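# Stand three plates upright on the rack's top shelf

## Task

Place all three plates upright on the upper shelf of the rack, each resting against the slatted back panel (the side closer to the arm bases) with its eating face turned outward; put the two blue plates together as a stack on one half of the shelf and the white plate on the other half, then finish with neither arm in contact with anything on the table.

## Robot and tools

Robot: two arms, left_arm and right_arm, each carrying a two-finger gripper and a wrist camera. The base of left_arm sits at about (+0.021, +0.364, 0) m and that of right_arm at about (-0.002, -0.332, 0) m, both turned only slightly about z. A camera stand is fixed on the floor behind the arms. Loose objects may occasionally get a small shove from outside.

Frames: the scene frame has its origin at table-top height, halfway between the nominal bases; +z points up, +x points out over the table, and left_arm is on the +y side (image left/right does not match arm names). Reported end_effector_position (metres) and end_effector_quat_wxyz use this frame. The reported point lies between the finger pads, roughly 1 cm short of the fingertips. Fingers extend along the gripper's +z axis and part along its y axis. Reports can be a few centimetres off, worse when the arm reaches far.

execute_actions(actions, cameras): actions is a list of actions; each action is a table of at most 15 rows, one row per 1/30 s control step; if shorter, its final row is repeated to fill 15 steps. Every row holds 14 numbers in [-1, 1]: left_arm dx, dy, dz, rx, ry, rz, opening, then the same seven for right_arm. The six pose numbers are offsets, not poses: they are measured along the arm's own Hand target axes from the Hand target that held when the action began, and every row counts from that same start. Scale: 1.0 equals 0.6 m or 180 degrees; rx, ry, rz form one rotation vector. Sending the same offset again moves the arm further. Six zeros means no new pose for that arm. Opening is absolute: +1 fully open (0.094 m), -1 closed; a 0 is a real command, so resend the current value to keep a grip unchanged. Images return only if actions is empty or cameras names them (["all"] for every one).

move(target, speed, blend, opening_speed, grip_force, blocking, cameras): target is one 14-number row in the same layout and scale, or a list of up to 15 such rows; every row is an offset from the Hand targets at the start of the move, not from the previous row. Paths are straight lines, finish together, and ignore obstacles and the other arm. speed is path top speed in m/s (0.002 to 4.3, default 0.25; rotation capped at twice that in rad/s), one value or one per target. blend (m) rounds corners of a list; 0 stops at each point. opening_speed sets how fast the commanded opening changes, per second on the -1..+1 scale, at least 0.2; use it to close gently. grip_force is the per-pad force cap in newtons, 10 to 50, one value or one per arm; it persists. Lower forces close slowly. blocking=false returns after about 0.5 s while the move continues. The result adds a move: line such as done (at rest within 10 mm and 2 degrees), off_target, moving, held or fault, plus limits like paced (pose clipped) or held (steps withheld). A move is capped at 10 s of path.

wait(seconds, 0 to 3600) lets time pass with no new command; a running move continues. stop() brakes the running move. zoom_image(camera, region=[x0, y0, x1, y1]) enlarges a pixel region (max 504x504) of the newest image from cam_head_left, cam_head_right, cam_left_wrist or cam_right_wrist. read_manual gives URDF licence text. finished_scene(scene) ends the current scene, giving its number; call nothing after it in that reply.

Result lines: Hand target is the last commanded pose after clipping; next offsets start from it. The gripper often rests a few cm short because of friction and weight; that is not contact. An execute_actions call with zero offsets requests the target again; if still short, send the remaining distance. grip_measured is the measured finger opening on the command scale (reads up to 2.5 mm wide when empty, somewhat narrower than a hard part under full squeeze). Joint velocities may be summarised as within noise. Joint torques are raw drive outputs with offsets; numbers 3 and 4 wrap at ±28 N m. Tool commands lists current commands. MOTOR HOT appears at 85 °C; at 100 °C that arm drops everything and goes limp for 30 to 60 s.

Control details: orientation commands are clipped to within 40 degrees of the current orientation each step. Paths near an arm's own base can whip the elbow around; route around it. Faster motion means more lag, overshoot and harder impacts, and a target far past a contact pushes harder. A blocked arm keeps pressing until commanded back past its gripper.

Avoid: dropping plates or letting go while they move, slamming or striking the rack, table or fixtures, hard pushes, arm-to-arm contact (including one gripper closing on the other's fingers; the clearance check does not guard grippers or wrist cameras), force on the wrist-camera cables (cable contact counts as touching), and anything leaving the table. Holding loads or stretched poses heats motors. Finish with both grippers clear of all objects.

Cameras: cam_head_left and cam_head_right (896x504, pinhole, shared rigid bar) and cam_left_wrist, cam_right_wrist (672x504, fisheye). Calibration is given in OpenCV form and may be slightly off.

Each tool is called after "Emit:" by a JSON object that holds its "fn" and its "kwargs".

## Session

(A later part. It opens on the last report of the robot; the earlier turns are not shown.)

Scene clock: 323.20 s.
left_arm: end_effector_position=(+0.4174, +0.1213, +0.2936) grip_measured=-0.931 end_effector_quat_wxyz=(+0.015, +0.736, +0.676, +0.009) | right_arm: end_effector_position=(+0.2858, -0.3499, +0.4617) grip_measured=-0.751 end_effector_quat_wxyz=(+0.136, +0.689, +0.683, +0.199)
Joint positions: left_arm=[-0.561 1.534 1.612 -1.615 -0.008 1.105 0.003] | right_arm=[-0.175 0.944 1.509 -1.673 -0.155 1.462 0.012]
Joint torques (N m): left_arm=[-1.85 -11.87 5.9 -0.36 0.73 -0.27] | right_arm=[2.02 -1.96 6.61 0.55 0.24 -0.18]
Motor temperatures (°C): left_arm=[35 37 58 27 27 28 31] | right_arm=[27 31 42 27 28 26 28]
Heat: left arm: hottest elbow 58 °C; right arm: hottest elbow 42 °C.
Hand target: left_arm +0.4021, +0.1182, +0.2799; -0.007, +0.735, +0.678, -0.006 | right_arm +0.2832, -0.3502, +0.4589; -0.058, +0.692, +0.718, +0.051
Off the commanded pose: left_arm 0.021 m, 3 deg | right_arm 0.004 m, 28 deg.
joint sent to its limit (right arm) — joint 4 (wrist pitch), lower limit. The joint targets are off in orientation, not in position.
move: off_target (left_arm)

Emit:
{"fn": "move", "kwargs": {"target": [[0.0005,-0.0231,0.017,0,0,0,-1,0,0,0,0,0,0,-0.75],[0.0048,0.0233,-0.023,0,0,0,-1,0,0,0,0,0,0,-0.75],[0.0048,0.0233,-0.023,0,0,0,-0.76,0,0,0,0,0,0,-0.75],[0.0048,0.0233,-0.123,0,0,0,-0.76,0,0,0,0,0,0,-0.75],[0.0048,0.0233,-0.2897,0,0,0,-0.76,0,0,0,0,0,0,-0.75]], "speed": [0.06,0.05,0.05,0.06,0.2], "opening_speed": 0.35, "blend": [0,0,0,0.01,0], "cameras": ["all"]}}

Scene clock: 332.20 s.
left_arm: end_effector_position=(+0.4156, +0.1192, +0.4346) grip_measured=-0.761 end_effector_quat_wxyz=(+0.142, +0.729, +0.669, +0.038) | right_arm: end_effector_position=(+0.2858, -0.3499, +0.4617) grip_measured=-0.751 end_effector_quat_wxyz=(+0.136, +0.689, +0.683, +0.199)
Joint positions: left_arm=[-0.562 1.452 1.876 -1.7 0.005 1.104 0.011] | right_arm=[-0.175 0.944 1.509 -1.673 -0.155 1.462 0.012]
Joint torques (N m): left_arm=[-0.44 -10.11 11.19 0.39 0.16 -0.08] | right_arm=[2.08 -2.02 6.56 0.59 0.15 -0.16]
Motor temperatures (°C): left_arm=[35 36 56 27 27 28 31] | right_arm=[27 31 42 27 28 26 28]
Heat: left arm: hottest elbow 56 °C; right arm: hottest elbow 42 °C.
Hand target: left_arm +0.4194, +0.1198, +0.4536; -0.006, +0.735, +0.678, -0.006 | right_arm +0.2832, -0.3502, +0.4589; -0.058, +0.692, +0.718, +0.051
Off the commanded pose: left_arm 0.019 m, 18 deg | right_arm 0.004 m, 28 deg.
joint sent to its limit (left arm) — joint 4 (wrist pitch), lower limit. The joint targets are off in orientation, not in position.
joint sent to its limit (right arm) — joint 4 (wrist pitch), lower limit. The joint targets are off in orientation, not in position.
move: off_target (left_arm)
cam_left_wrist: T_world_to_cam=[[-0.98213, -0.05416, -0.18027, 0.48257], [-0.10533, 0.95188, 0.28782, -0.15254], [0.156, 0.30166, -0.94057, 0.41351]] pos_world=[0.39337, 0.0466, 0.51983]
cam_right_wrist: T_world_to_cam=[[-0.89806, -0.13484, -0.4187, 0.39402], [-0.32018, 0.85307, 0.41201, 0.2458], [0.30163, 0.50406, -0.80928, 0.57193]] pos_world=[0.26005, -0.44485, 0.52656]

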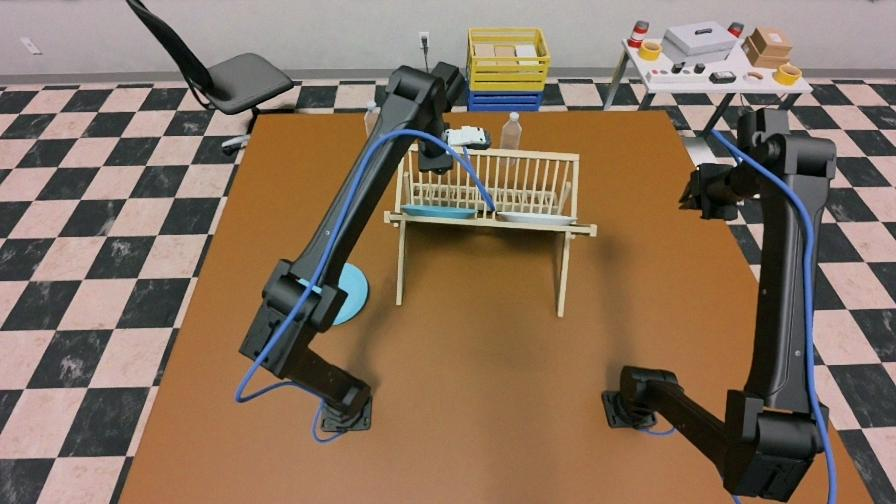

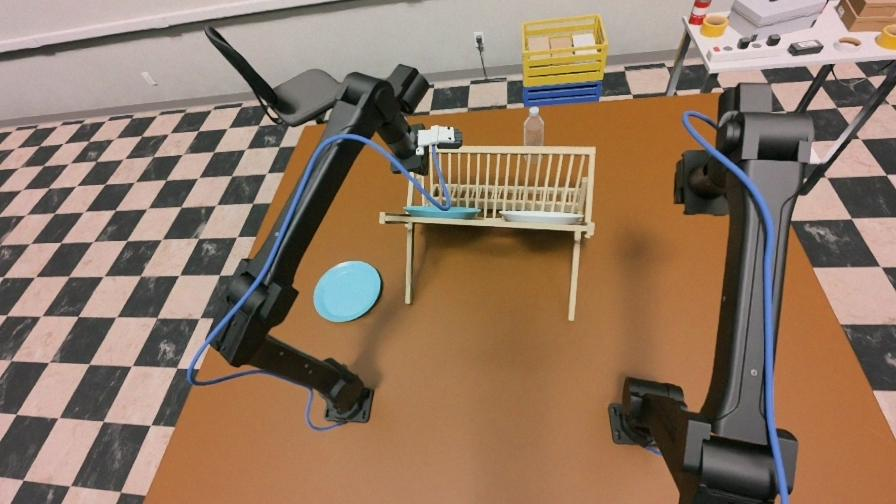

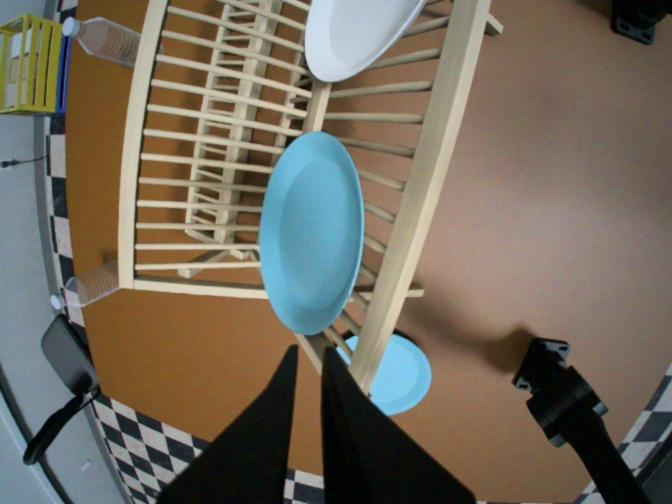

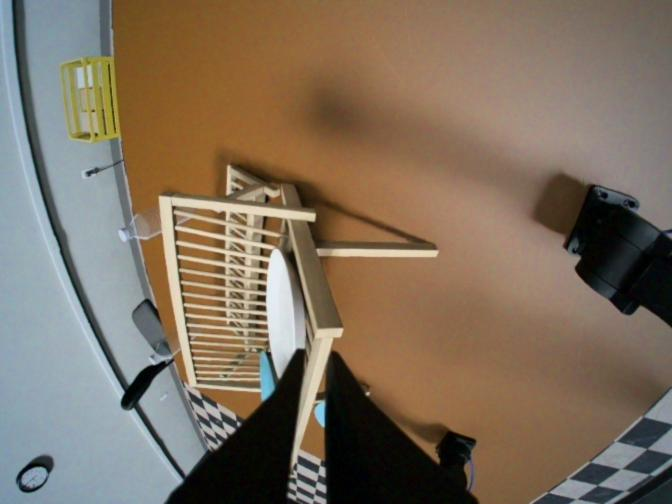

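Emit:
{"fn": "move", "kwargs": {"target": [[0.2173,-0.216,0.0432,-0.11,0.028,-0.078,-0.45,0,0,0,0,0,0,-0.75],[0.4382,-0.2892,0.486,-0.223,0.0559,-0.1579,-0.45,0,0,0,0,0,0,-0.75]], "speed": 0.28, "blend": [0.05,0], "cameras": ["cam_left_wrist"]}}

Scene clock: 351.43 s.
left_arm: end_effector_position=(+0.2575, +0.3950, +0.1556) grip_measured=-0.452 end_effector_quat_wxyz=(+0.171, +0.509, +0.795, +0.281) | right_arm: end_effector_position=(+0.2858, -0.3499, +0.4617) grip_measured=-0.751 end_effector_quat_wxyz=(+0.136, +0.689, +0.683, +0.199)
Joint positions: left_arm=[-0.125 0.481 0.448 -0.948 -0.341 1.13 0.026] | right_arm=[-0.175 0.944 1.509 -1.673 -0.155 1.462 0.012]
Joint torques (N m): left_arm=[-0.09 -1.44 9.85 1.65 -0.1 0.04] | right_arm=[1.96 -2.14 6.87 0.62 0.15 -0.15]
Motor temperatures (°C): left_arm=[35 36 55 27 27 28 30] | right_arm=[27 30 41 27 28 26 28]
Heat: left arm: hottest elbow 55 °C; right arm: hottest elbow 41 °C.
Hand target: left_arm +0.2622, +0.3962, +0.1651; +0.184, +0.505, +0.792, +0.289 | right_arm +0.2832, -0.3502, +0.4589; -0.058, +0.692, +0.718, +0.051
Off the commanded pose: left_arm 0.011 m, 2 deg | right_arm 0.004 m, 28 deg.
joint sent to its limit (right arm) — joint 4 (wrist pitch), lower limit. The joint targets are off in orientation, not in position.
move: off_target (left_arm)
cam_left_wrist: T_world_to_cam=[[-0.68497, -0.45343, -0.57027, 0.43378], [-0.69073, 0.65313, 0.31034, -0.08622], [0.23174, 0.60648, -0.76058, -0.07536]] pos_world=[0.25504, 0.29871, 0.21681]

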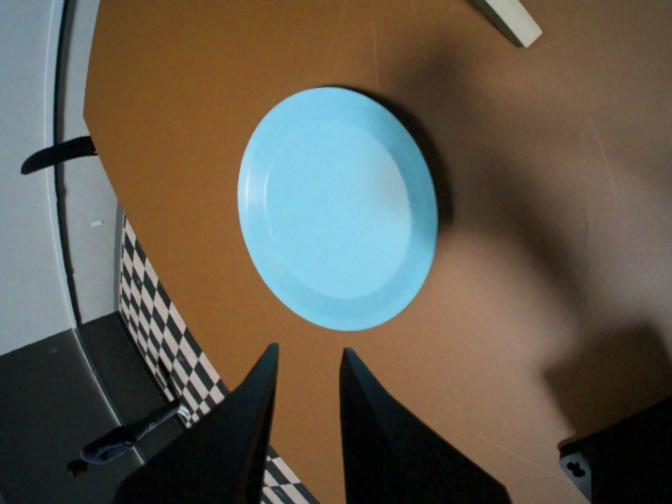

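Emit:
{"fn": "move", "kwargs": {"target": [[0.0117,-0.1292,0.0833,0,0,0,-0.45,0,0,0,0,0,0,-0.75],[0.0095,-0.1195,0.1378,0,0,0,-0.45,0,0,0,0,0,0,-0.75]], "speed": [0.18,0.08], "blend": [0.01,0], "cameras": ["cam_left_wrist"]}}

Scene clock: 370.40 s.
left_arm: end_effector_position=(+0.2555, +0.3991, +0.0547) grip_measured=-0.452 end_effector_quat_wxyz=(+0.184, +0.505, +0.793, +0.287) | right_arm: end_effector_position=(+0.2858, -0.3499, +0.4617) grip_measured=-0.751 end_effector_quat_wxyz=(+0.136, +0.689, +0.683, +0.199)
Joint positions: left_arm=[-0.095 0.551 0.18 -0.574 -0.323 1.156 0.026] | right_arm=[-0.175 0.944 1.509 -1.673 -0.155 1.462 0.012]
Joint torques (N m): left_arm=[-0.5 0.67 8.66 1.77 -0.1 -0.02] | right_arm=[1.79 -1.49 6.74 0.54 0.16 -0.16]
Motor temperatures (°C): left_arm=[35 35 55 27 27 28 29] | right_arm=[27 30 41 27 28 26 27]
Heat: left arm: hottest elbow 55 °C; right arm: hottest elbow 41 °C.
Hand target: left_arm +0.2583, +0.4005, +0.0556; +0.184, +0.505, +0.792, +0.289 | right_arm +0.2832, -0.3502, +0.4589; -0.058, +0.692, +0.718, +0.051
Off the commanded pose: left_arm 0.003 m, 0 deg | right_arm 0.004 m, 28 deg.
joint sent to its limit (right arm) — joint 4 (wrist pitch), lower limit. The joint targets are off in orientation, not in position.
move: done
cam_left_wrist: T_world_to_cam=[[-0.66871, -0.45516, -0.58793, 0.37432], [-0.69879, 0.65488, 0.28781, -0.05629], [0.25402, 0.6033, -0.75598, -0.15873]] pos_world=[0.25129, 0.303, 0.11627]

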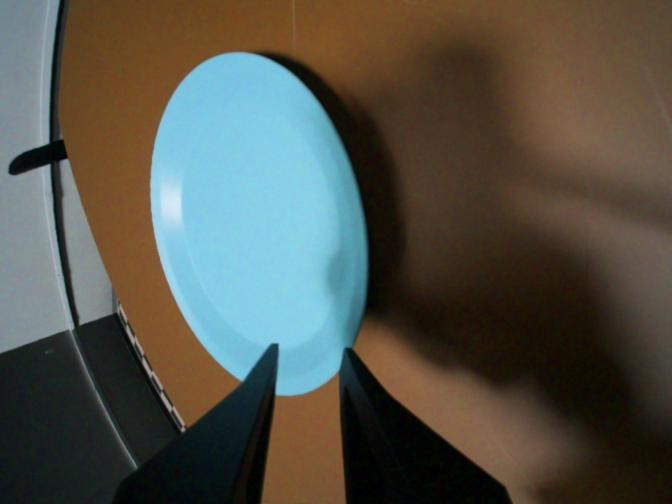

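Emit:
{"fn": "move", "kwargs": {"target": [[0,-0.0217,0,0,0,0,-0.45,0,0,0,0,0,0,-0.75],[0,-0.0217,0.0533,0,0,0,-0.45,0,0,0,0,0,0,-0.75]], "speed": 0.07, "cameras": ["cam_left_wrist"]}}

Scene clock: 385.57 s.
left_arm: end_effector_position=(+0.2654, +0.4033, +0.0221) grip_measured=-0.452 end_effector_quat_wxyz=(+0.183, +0.506, +0.793, +0.287) | right_arm: end_effector_position=(+0.2858, -0.3499, +0.4617) grip_measured=-0.751 end_effector_quat_wxyz=(+0.136, +0.689, +0.683, +0.199)
Joint positions: left_arm=[-0.06 0.741 0.125 -0.319 -0.302 1.186 0.026] | right_arm=[-0.175 0.944 1.509 -1.673 -0.155 1.462 0.012]
Joint torques (N m): left_arm=[-0.32 -0.38 7.86 1.73 -0.08 -0.03] | right_arm=[2.08 -2.26 6.78 0.44 0.16 -0.18]
Motor temperatures (°C): left_arm=[35 34 55 27 27 28 29] | right_arm=[27 30 40 27 28 26 27]
Heat: left arm: hottest elbow 55 °C; right arm: hottest elbow 40 °C.
Hand target: left_arm +0.2680, +0.4051, +0.0228; +0.184, +0.505, +0.792, +0.289 | right_arm +0.2832, -0.3502, +0.4589; -0.058, +0.692, +0.718, +0.051
Off the commanded pose: left_arm 0.003 m, 0 deg | right_arm 0.004 m, 28 deg.
joint sent to its limit (right arm) — joint 4 (wrist pitch), lower limit. The joint targets are off in orientation, not in position.
move: done
cam_left_wrist: T_world_to_cam=[[-0.66965, -0.45454, -0.58733, 0.36369], [-0.69803, 0.65529, 0.28872, -0.04315], [0.25364, 0.60332, -0.75609, -0.18832]] pos_world=[0.26119, 0.30721, 0.08367]

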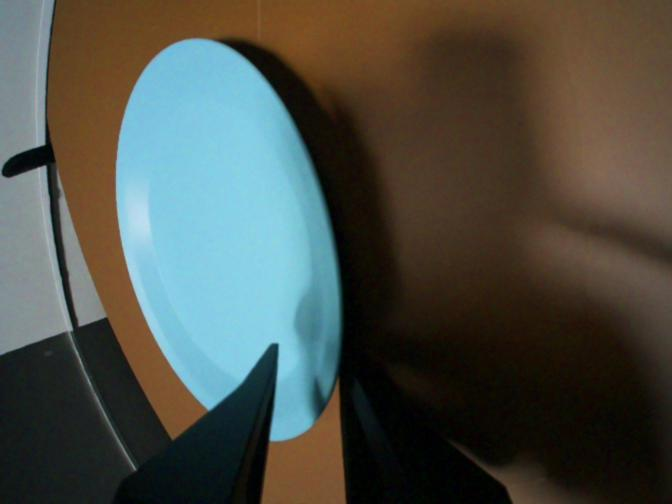

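Emit:
{"fn": "move", "kwargs": {"target": [[0,-0.011,0.003,0,0,0,-0.56,0,0,0,0,0,0,-0.75],[0,-0.011,0.003,0,0,0,-1,0,0,0,0,0,0,-0.75]], "speed": 0.04, "opening_speed": 0.5, "cameras": ["cam_left_wrist"]}}

Scene clock: 391.50 s.
left_arm: end_effector_position=(+0.2662, +0.4056, +0.0205) grip_measured=-0.895 end_effector_quat_wxyz=(+0.186, +0.507, +0.787, +0.299) | right_arm: end_effector_position=(+0.2858, -0.3499, +0.4617) grip_measured=-0.751 end_effector_quat_wxyz=(+0.136, +0.689, +0.683, +0.199)
Joint positions: left_arm=[-0.06 0.746 0.108 -0.274 -0.316 1.204 0.005] | right_arm=[-0.175 0.944 1.509 -1.673 -0.155 1.462 0.012]
Joint torques (N m): left_arm=[-1.44 -0.38 7.69 0.64 0.28 -0.3] | right_arm=[1.38 -1.9 6.75 0.43 0.2 -0.13]
Heat: left arm: hottest elbow 54 °C; right arm: hottest elbow 40 °C.
Hand target: left_arm +0.2644, +0.4034, +0.0172; +0.184, +0.505, +0.792, +0.289 | right_arm +0.2832, -0.3502, +0.4589; -0.058, +0.692, +0.718, +0.051
Off the commanded pose: left_arm 0.004 m, 1 deg | right_arm 0.004 m, 28 deg.
joint sent to its limit (right arm) — joint 4 (wrist pitch), lower limit. The joint targets are off in orientation, not in position.
move: done
cam_left_wrist: T_world_to_cam=[[-0.66065, -0.43875, -0.60914, 0.35588], [-0.70012, 0.6529, 0.28906, -0.04208], [0.27088, 0.61743, -0.73851, -0.20185]] pos_world=[0.26033, 0.30825, 0.07987]

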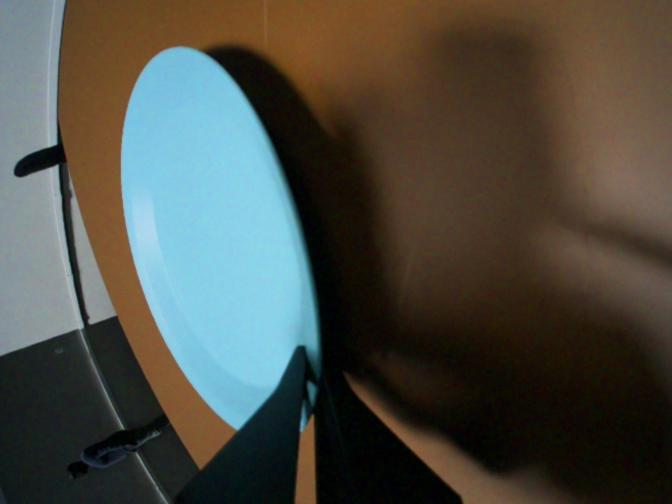

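Emit:
{"fn": "move", "kwargs": {"target": [[0,0.1071,-0.1277,0,0,0,-1,0,0,0,0,0,0,-0.75],[-0.1208,0.4707,-0.5467,0.07,-0.035,0.07,-1,0,0,0,0,0,0,-0.75],[-0.4838,0.5972,-0.5603,0.1519,-0.0738,0.1513,-1,0,0,0,0,0,0,-0.75],[-0.5628,0.4427,-0.4005,0.2225,-0.0568,0.1604,-1,0,0,0,0,0,0,-0.75]], "speed": [0.12,0.25,0.25,0.12], "blend": [0.03,0.05,0.04,0], "cameras": ["cam_left_wrist"]}}

Scene clock: 415.20 s.
left_arm: end_effector_position=(+0.4534, +0.1213, +0.3601) grip_measured=-0.923 end_effector_quat_wxyz=(+0.061, +0.736, +0.674, +0.018) | right_arm: end_effector_position=(+0.2858, -0.3499, +0.4617) grip_measured=-0.751 end_effector_quat_wxyz=(+0.136, +0.689, +0.683, +0.199)
Joint positions: left_arm=[-0.519 1.586 1.845 -1.703 0.004 1.149 0.004] | right_arm=[-0.175 0.944 1.509 -1.673 -0.155 1.462 0.012]
Joint torques (N m): left_arm=[-1.08 -13.1 9.51 0.29 0.1 -0.1] | right_arm=[1.9 -2.08 6.61 0.68 0.17 -0.13]
Heat: left arm: hottest elbow 53 °C; right arm: hottest elbow 40 °C.
Hand target: left_arm +0.4509, +0.1179, +0.3722; -0.006, +0.737, +0.675, -0.005 | right_arm +0.2832, -0.3502, +0.4589; -0.058, +0.692, +0.718, +0.051
Off the commanded pose: left_arm 0.013 m, 8 deg | right_arm 0.004 m, 28 deg.
joint sent to its limit (left arm) — joint 4 (wrist pitch), lower limit. The joint targets are off in orientation, not in position.
joint sent to its limit (right arm) — joint 4 (wrist pitch), lower limit. The joint targets are off in orientation, not in position.
move: off_target (left_arm)
cam_left_wrist: T_world_to_cam=[[-0.99801, -0.0426, -0.04638, 0.46398], [-0.05728, 0.92009, 0.38749, -0.18288], [0.02616, 0.38937, -0.92071, 0.37806]] pos_world=[0.44269, 0.04083, 0.44047]

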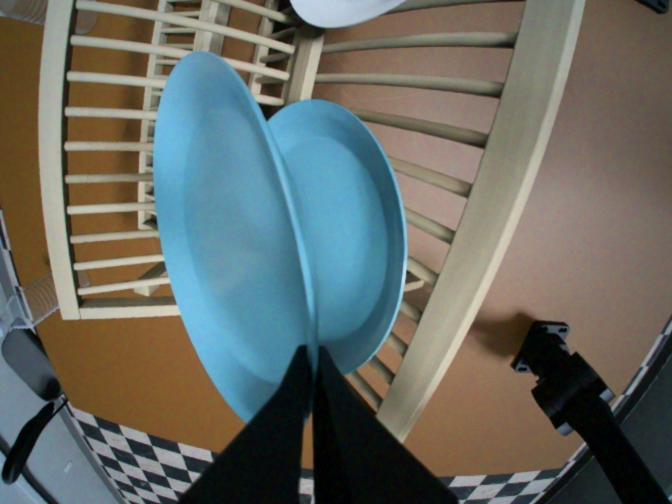

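Emit:
{"fn": "move", "kwargs": {"target": [[-0.003,-0.0257,0.0858,0,0,0,-1,0,0,0,0,0,0,-0.75],[-0.005,-0.0473,0.1295,0,0,0,-1,0,0,0,0,0,0,-0.75]], "speed": [0.09,0.06], "blend": [0.01,0], "cameras": ["cam_left_wrist"]}}

Scene clock: 423.20 s.
left_arm: end_effector_position=(+0.4256, +0.1213, +0.2996) grip_measured=-0.923 end_effector_quat_wxyz=(-0.004, +0.736, +0.677, +0.000) | right_arm: end_effector_position=(+0.2858, -0.3499, +0.4617) grip_measured=-0.751 end_effector_quat_wxyz=(+0.136, +0.689, +0.683, +0.199)
Joint positions: left_arm=[-0.55 1.582 1.685 -1.681 -0.002 1.114 0.004] | right_arm=[-0.175 0.944 1.509 -1.673 -0.155 1.462 0.012]
Joint torques (N m): left_arm=[-1.55 -12.69 7.21 0.44 0.46 -0.07] | right_arm=[1.61 -2.32 6.74 0.43 0.15 -0.21]
Heat: left arm: hottest elbow 53 °C; right arm: hottest elbow 40 °C.
Hand target: left_arm +0.4211, +0.1175, +0.2949; -0.006, +0.737, +0.676, -0.005 | right_arm +0.2832, -0.3502, +0.4589; -0.058, +0.692, +0.718, +0.051
Off the commanded pose: left_arm 0.007 m, 1 deg | right_arm 0.004 m, 28 deg.
joint sent to its limit (right arm) — joint 4 (wrist pitch), lower limit. The joint targets are off in orientation, not in position.
move: done
cam_left_wrist: T_world_to_cam=[[-0.99674, -0.0479, 0.06486, 0.40018], [-0.01311, 0.88998, 0.4558, -0.19675], [-0.07955, 0.45347, -0.88771, 0.35037]] pos_world=[0.42417, 0.03539, 0.37475]

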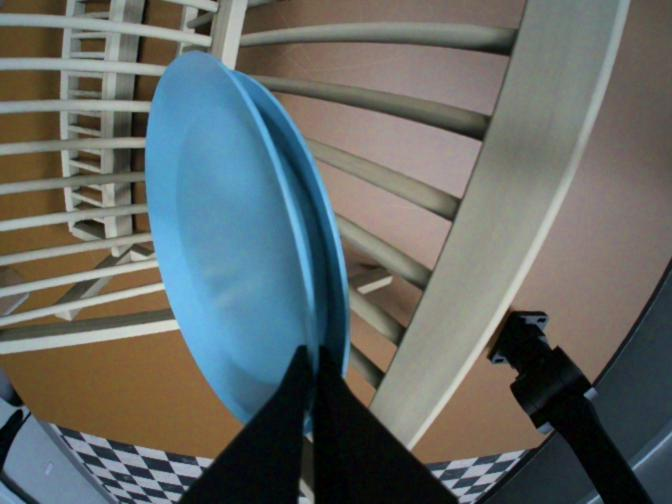

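Emit:
{"fn": "move", "kwargs": {"target": [0,-0.023,0.017,0,0,0,-1,0,0,0,0,0,0,-0.75], "speed": 0.06, "cameras": ["cam_left_wrist"]}}

Scene clock: 427.30 s.
left_arm: end_effector_position=(+0.4204, +0.1228, +0.2958) grip_measured=-0.923 end_effector_quat_wxyz=(+0.010, +0.737, +0.676, +0.007) | right_arm: end_effector_position=(+0.2858, -0.3499, +0.4617) grip_measured=-0.751 end_effector_quat_wxyz=(+0.136, +0.689, +0.683, +0.199)
Joint positions: left_arm=[-0.555 1.546 1.633 -1.634 -0.008 1.112 0.004] | right_arm=[-0.175 0.944 1.509 -1.673 -0.155 1.462 0.012]
Joint torques (N m): left_arm=[-2.14 -11.75 6.19 -0.17 0.72 -0.19] | right_arm=[1.73 -2.55 6.9 0.66 0.14 -0.17]
Heat: left arm: hottest elbow 53 °C; right arm: hottest elbow 40 °C.
Hand target: left_arm +0.4072, +0.1188, +0.2849; -0.006, +0.737, +0.676, -0.005 | right_arm +0.2832, -0.3502, +0.4589; -0.058, +0.692, +0.718, +0.051
Off the commanded pose: left_arm 0.018 m, 2 deg | right_arm 0.004 m, 28 deg.
joint sent to its limit (right arm) — joint 4 (wrist pitch), lower limit. The joint targets are off in orientation, not in position.
move: off_target (left_arm)
cam_left_wrist: T_world_to_cam=[[-0.99842, -0.04362, 0.03555, 0.40418], [-0.02322, 0.89476, 0.44594, -0.18981], [-0.05126, 0.44441, -0.89436, 0.33702]] pos_world=[0.4164, 0.03769, 0.37169]

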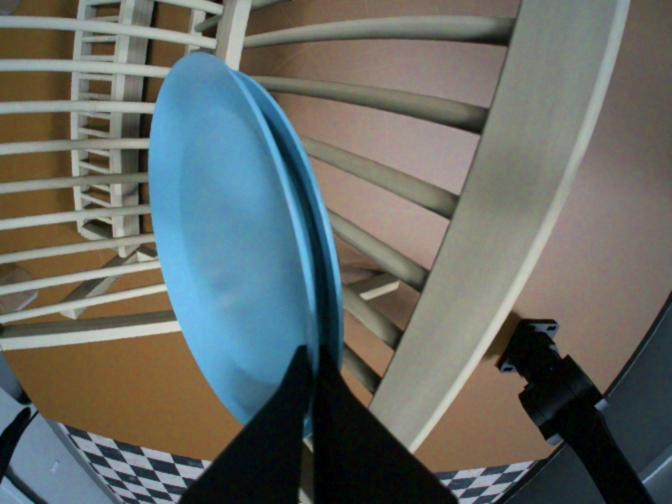

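Emit:
{"fn": "move", "kwargs": {"target": [[0.0065,0.0225,-0.0205,0,0,0,-1,0,0,0,0,0,0,-0.75],[0.0065,0.0225,-0.0205,0,0,0,-0.8,0,0,0,0,0,0,-0.75],[0.0065,0.0225,-0.1205,0,0,0,-0.8,0,0,0,0,0,0,-0.75],[0.0065,0.0225,-0.2872,0,0,0,-0.8,0,0,0,0,0,0,-0.75]], "speed": [0.05,0.05,0.06,0.2], "opening_speed": 0.3, "blend": [0,0,0.01,0], "cameras": ["all"]}}

Scene clock: 436.87 s.
left_arm: end_effector_position=(+0.4212, +0.1219, +0.4376) grip_measured=-0.802 end_effector_quat_wxyz=(+0.145, +0.729, +0.667, +0.041) | right_arm: end_effector_position=(+0.2858, -0.3499, +0.4617) grip_measured=-0.751 end_effector_quat_wxyz=(+0.136, +0.689, +0.683, +0.199)
Joint positions: left_arm=[-0.551 1.459 1.891 -1.7 0.004 1.117 0.009] | right_arm=[-0.175 0.944 1.509 -1.673 -0.155 1.462 0.012]
Joint torques (N m): left_arm=[-0.62 -10.05 11.37 0.35 0.16 -0.07] | right_arm=[1.85 -2.55 6.69 0.44 0.16 -0.2]
Heat: left arm: hottest elbow 52 °C; right arm: hottest elbow 40 °C.
Hand target: left_arm +0.4238, +0.1210, +0.4569; -0.006, +0.737, +0.675, -0.005 | right_arm +0.2832, -0.3502, +0.4589; -0.058, +0.692, +0.718, +0.051
Off the commanded pose: left_arm 0.020 m, 18 deg | right_arm 0.004 m, 28 deg.
joint sent to its limit (left arm) — joint 4 (wrist pitch), lower limit. The joint targets are off in orientation, not in position.
joint sent to its limit (right arm) — joint 4 (wrist pitch), lower limit. The joint targets are off in orientation, not in position.
move: off_target (left_arm)
cam_left_wrist: T_world_to_cam=[[-0.98051, -0.05241, -0.18934, 0.49186], [-0.10633, 0.95197, 0.28713, -0.15458], [0.16519, 0.30167, -0.93899, 0.41013]] pos_world=[0.39809, 0.04921, 0.52262]
cam_right_wrist: T_world_to_cam=[[-0.89806, -0.13484, -0.4187, 0.39402], [-0.32018, 0.85307, 0.41201, 0.2458], [0.30163, 0.50406, -0.80928, 0.57193]] pos_world=[0.26005, -0.44485, 0.52656]

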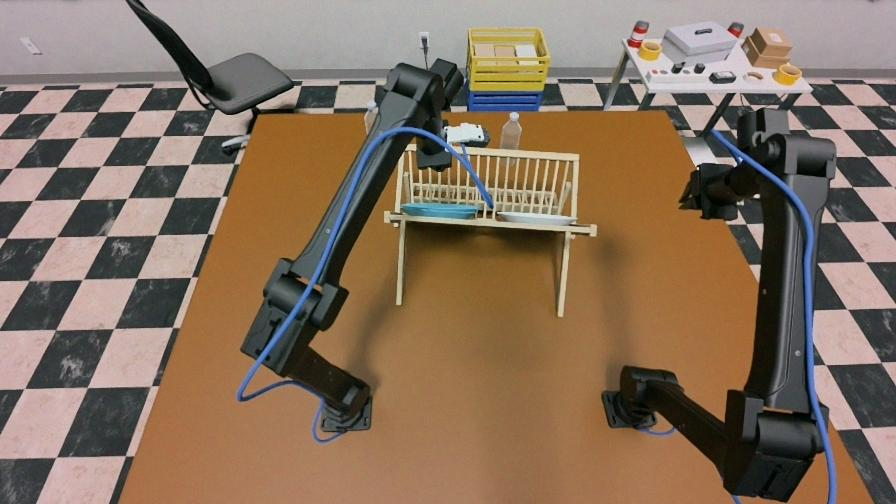

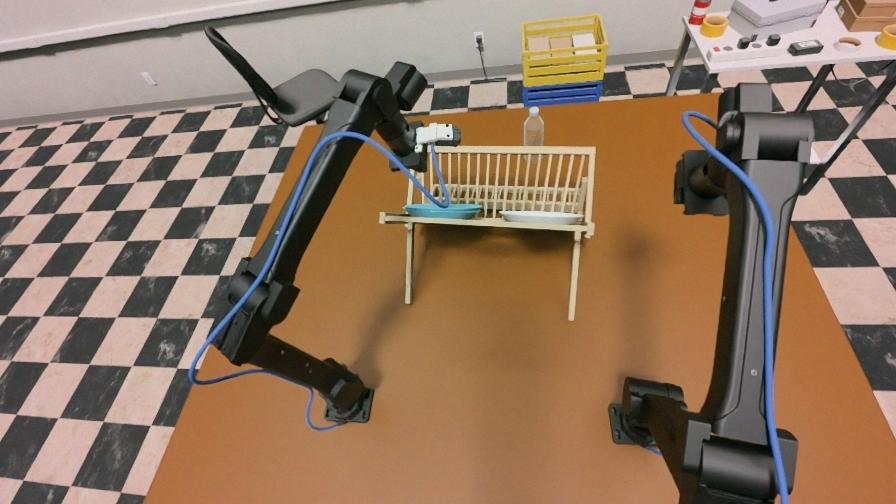

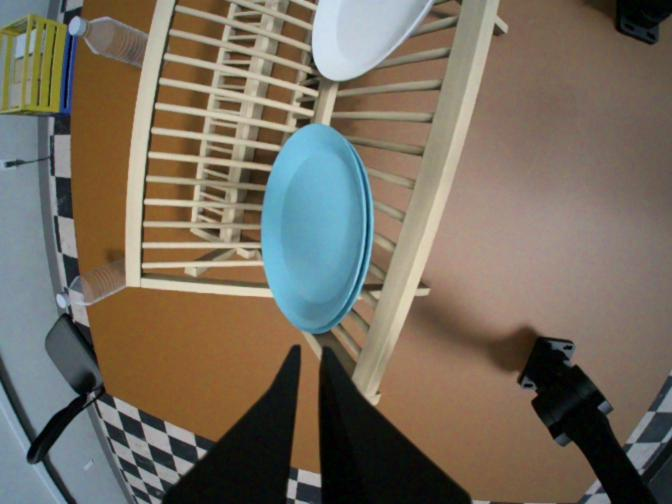

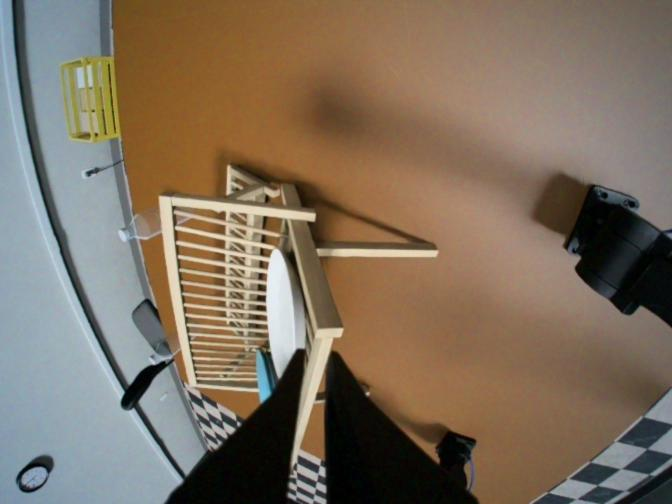

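Emit:
{"fn": "finished_scene", "kwargs": {"scene": 2}}

The scene is finished: the task was done.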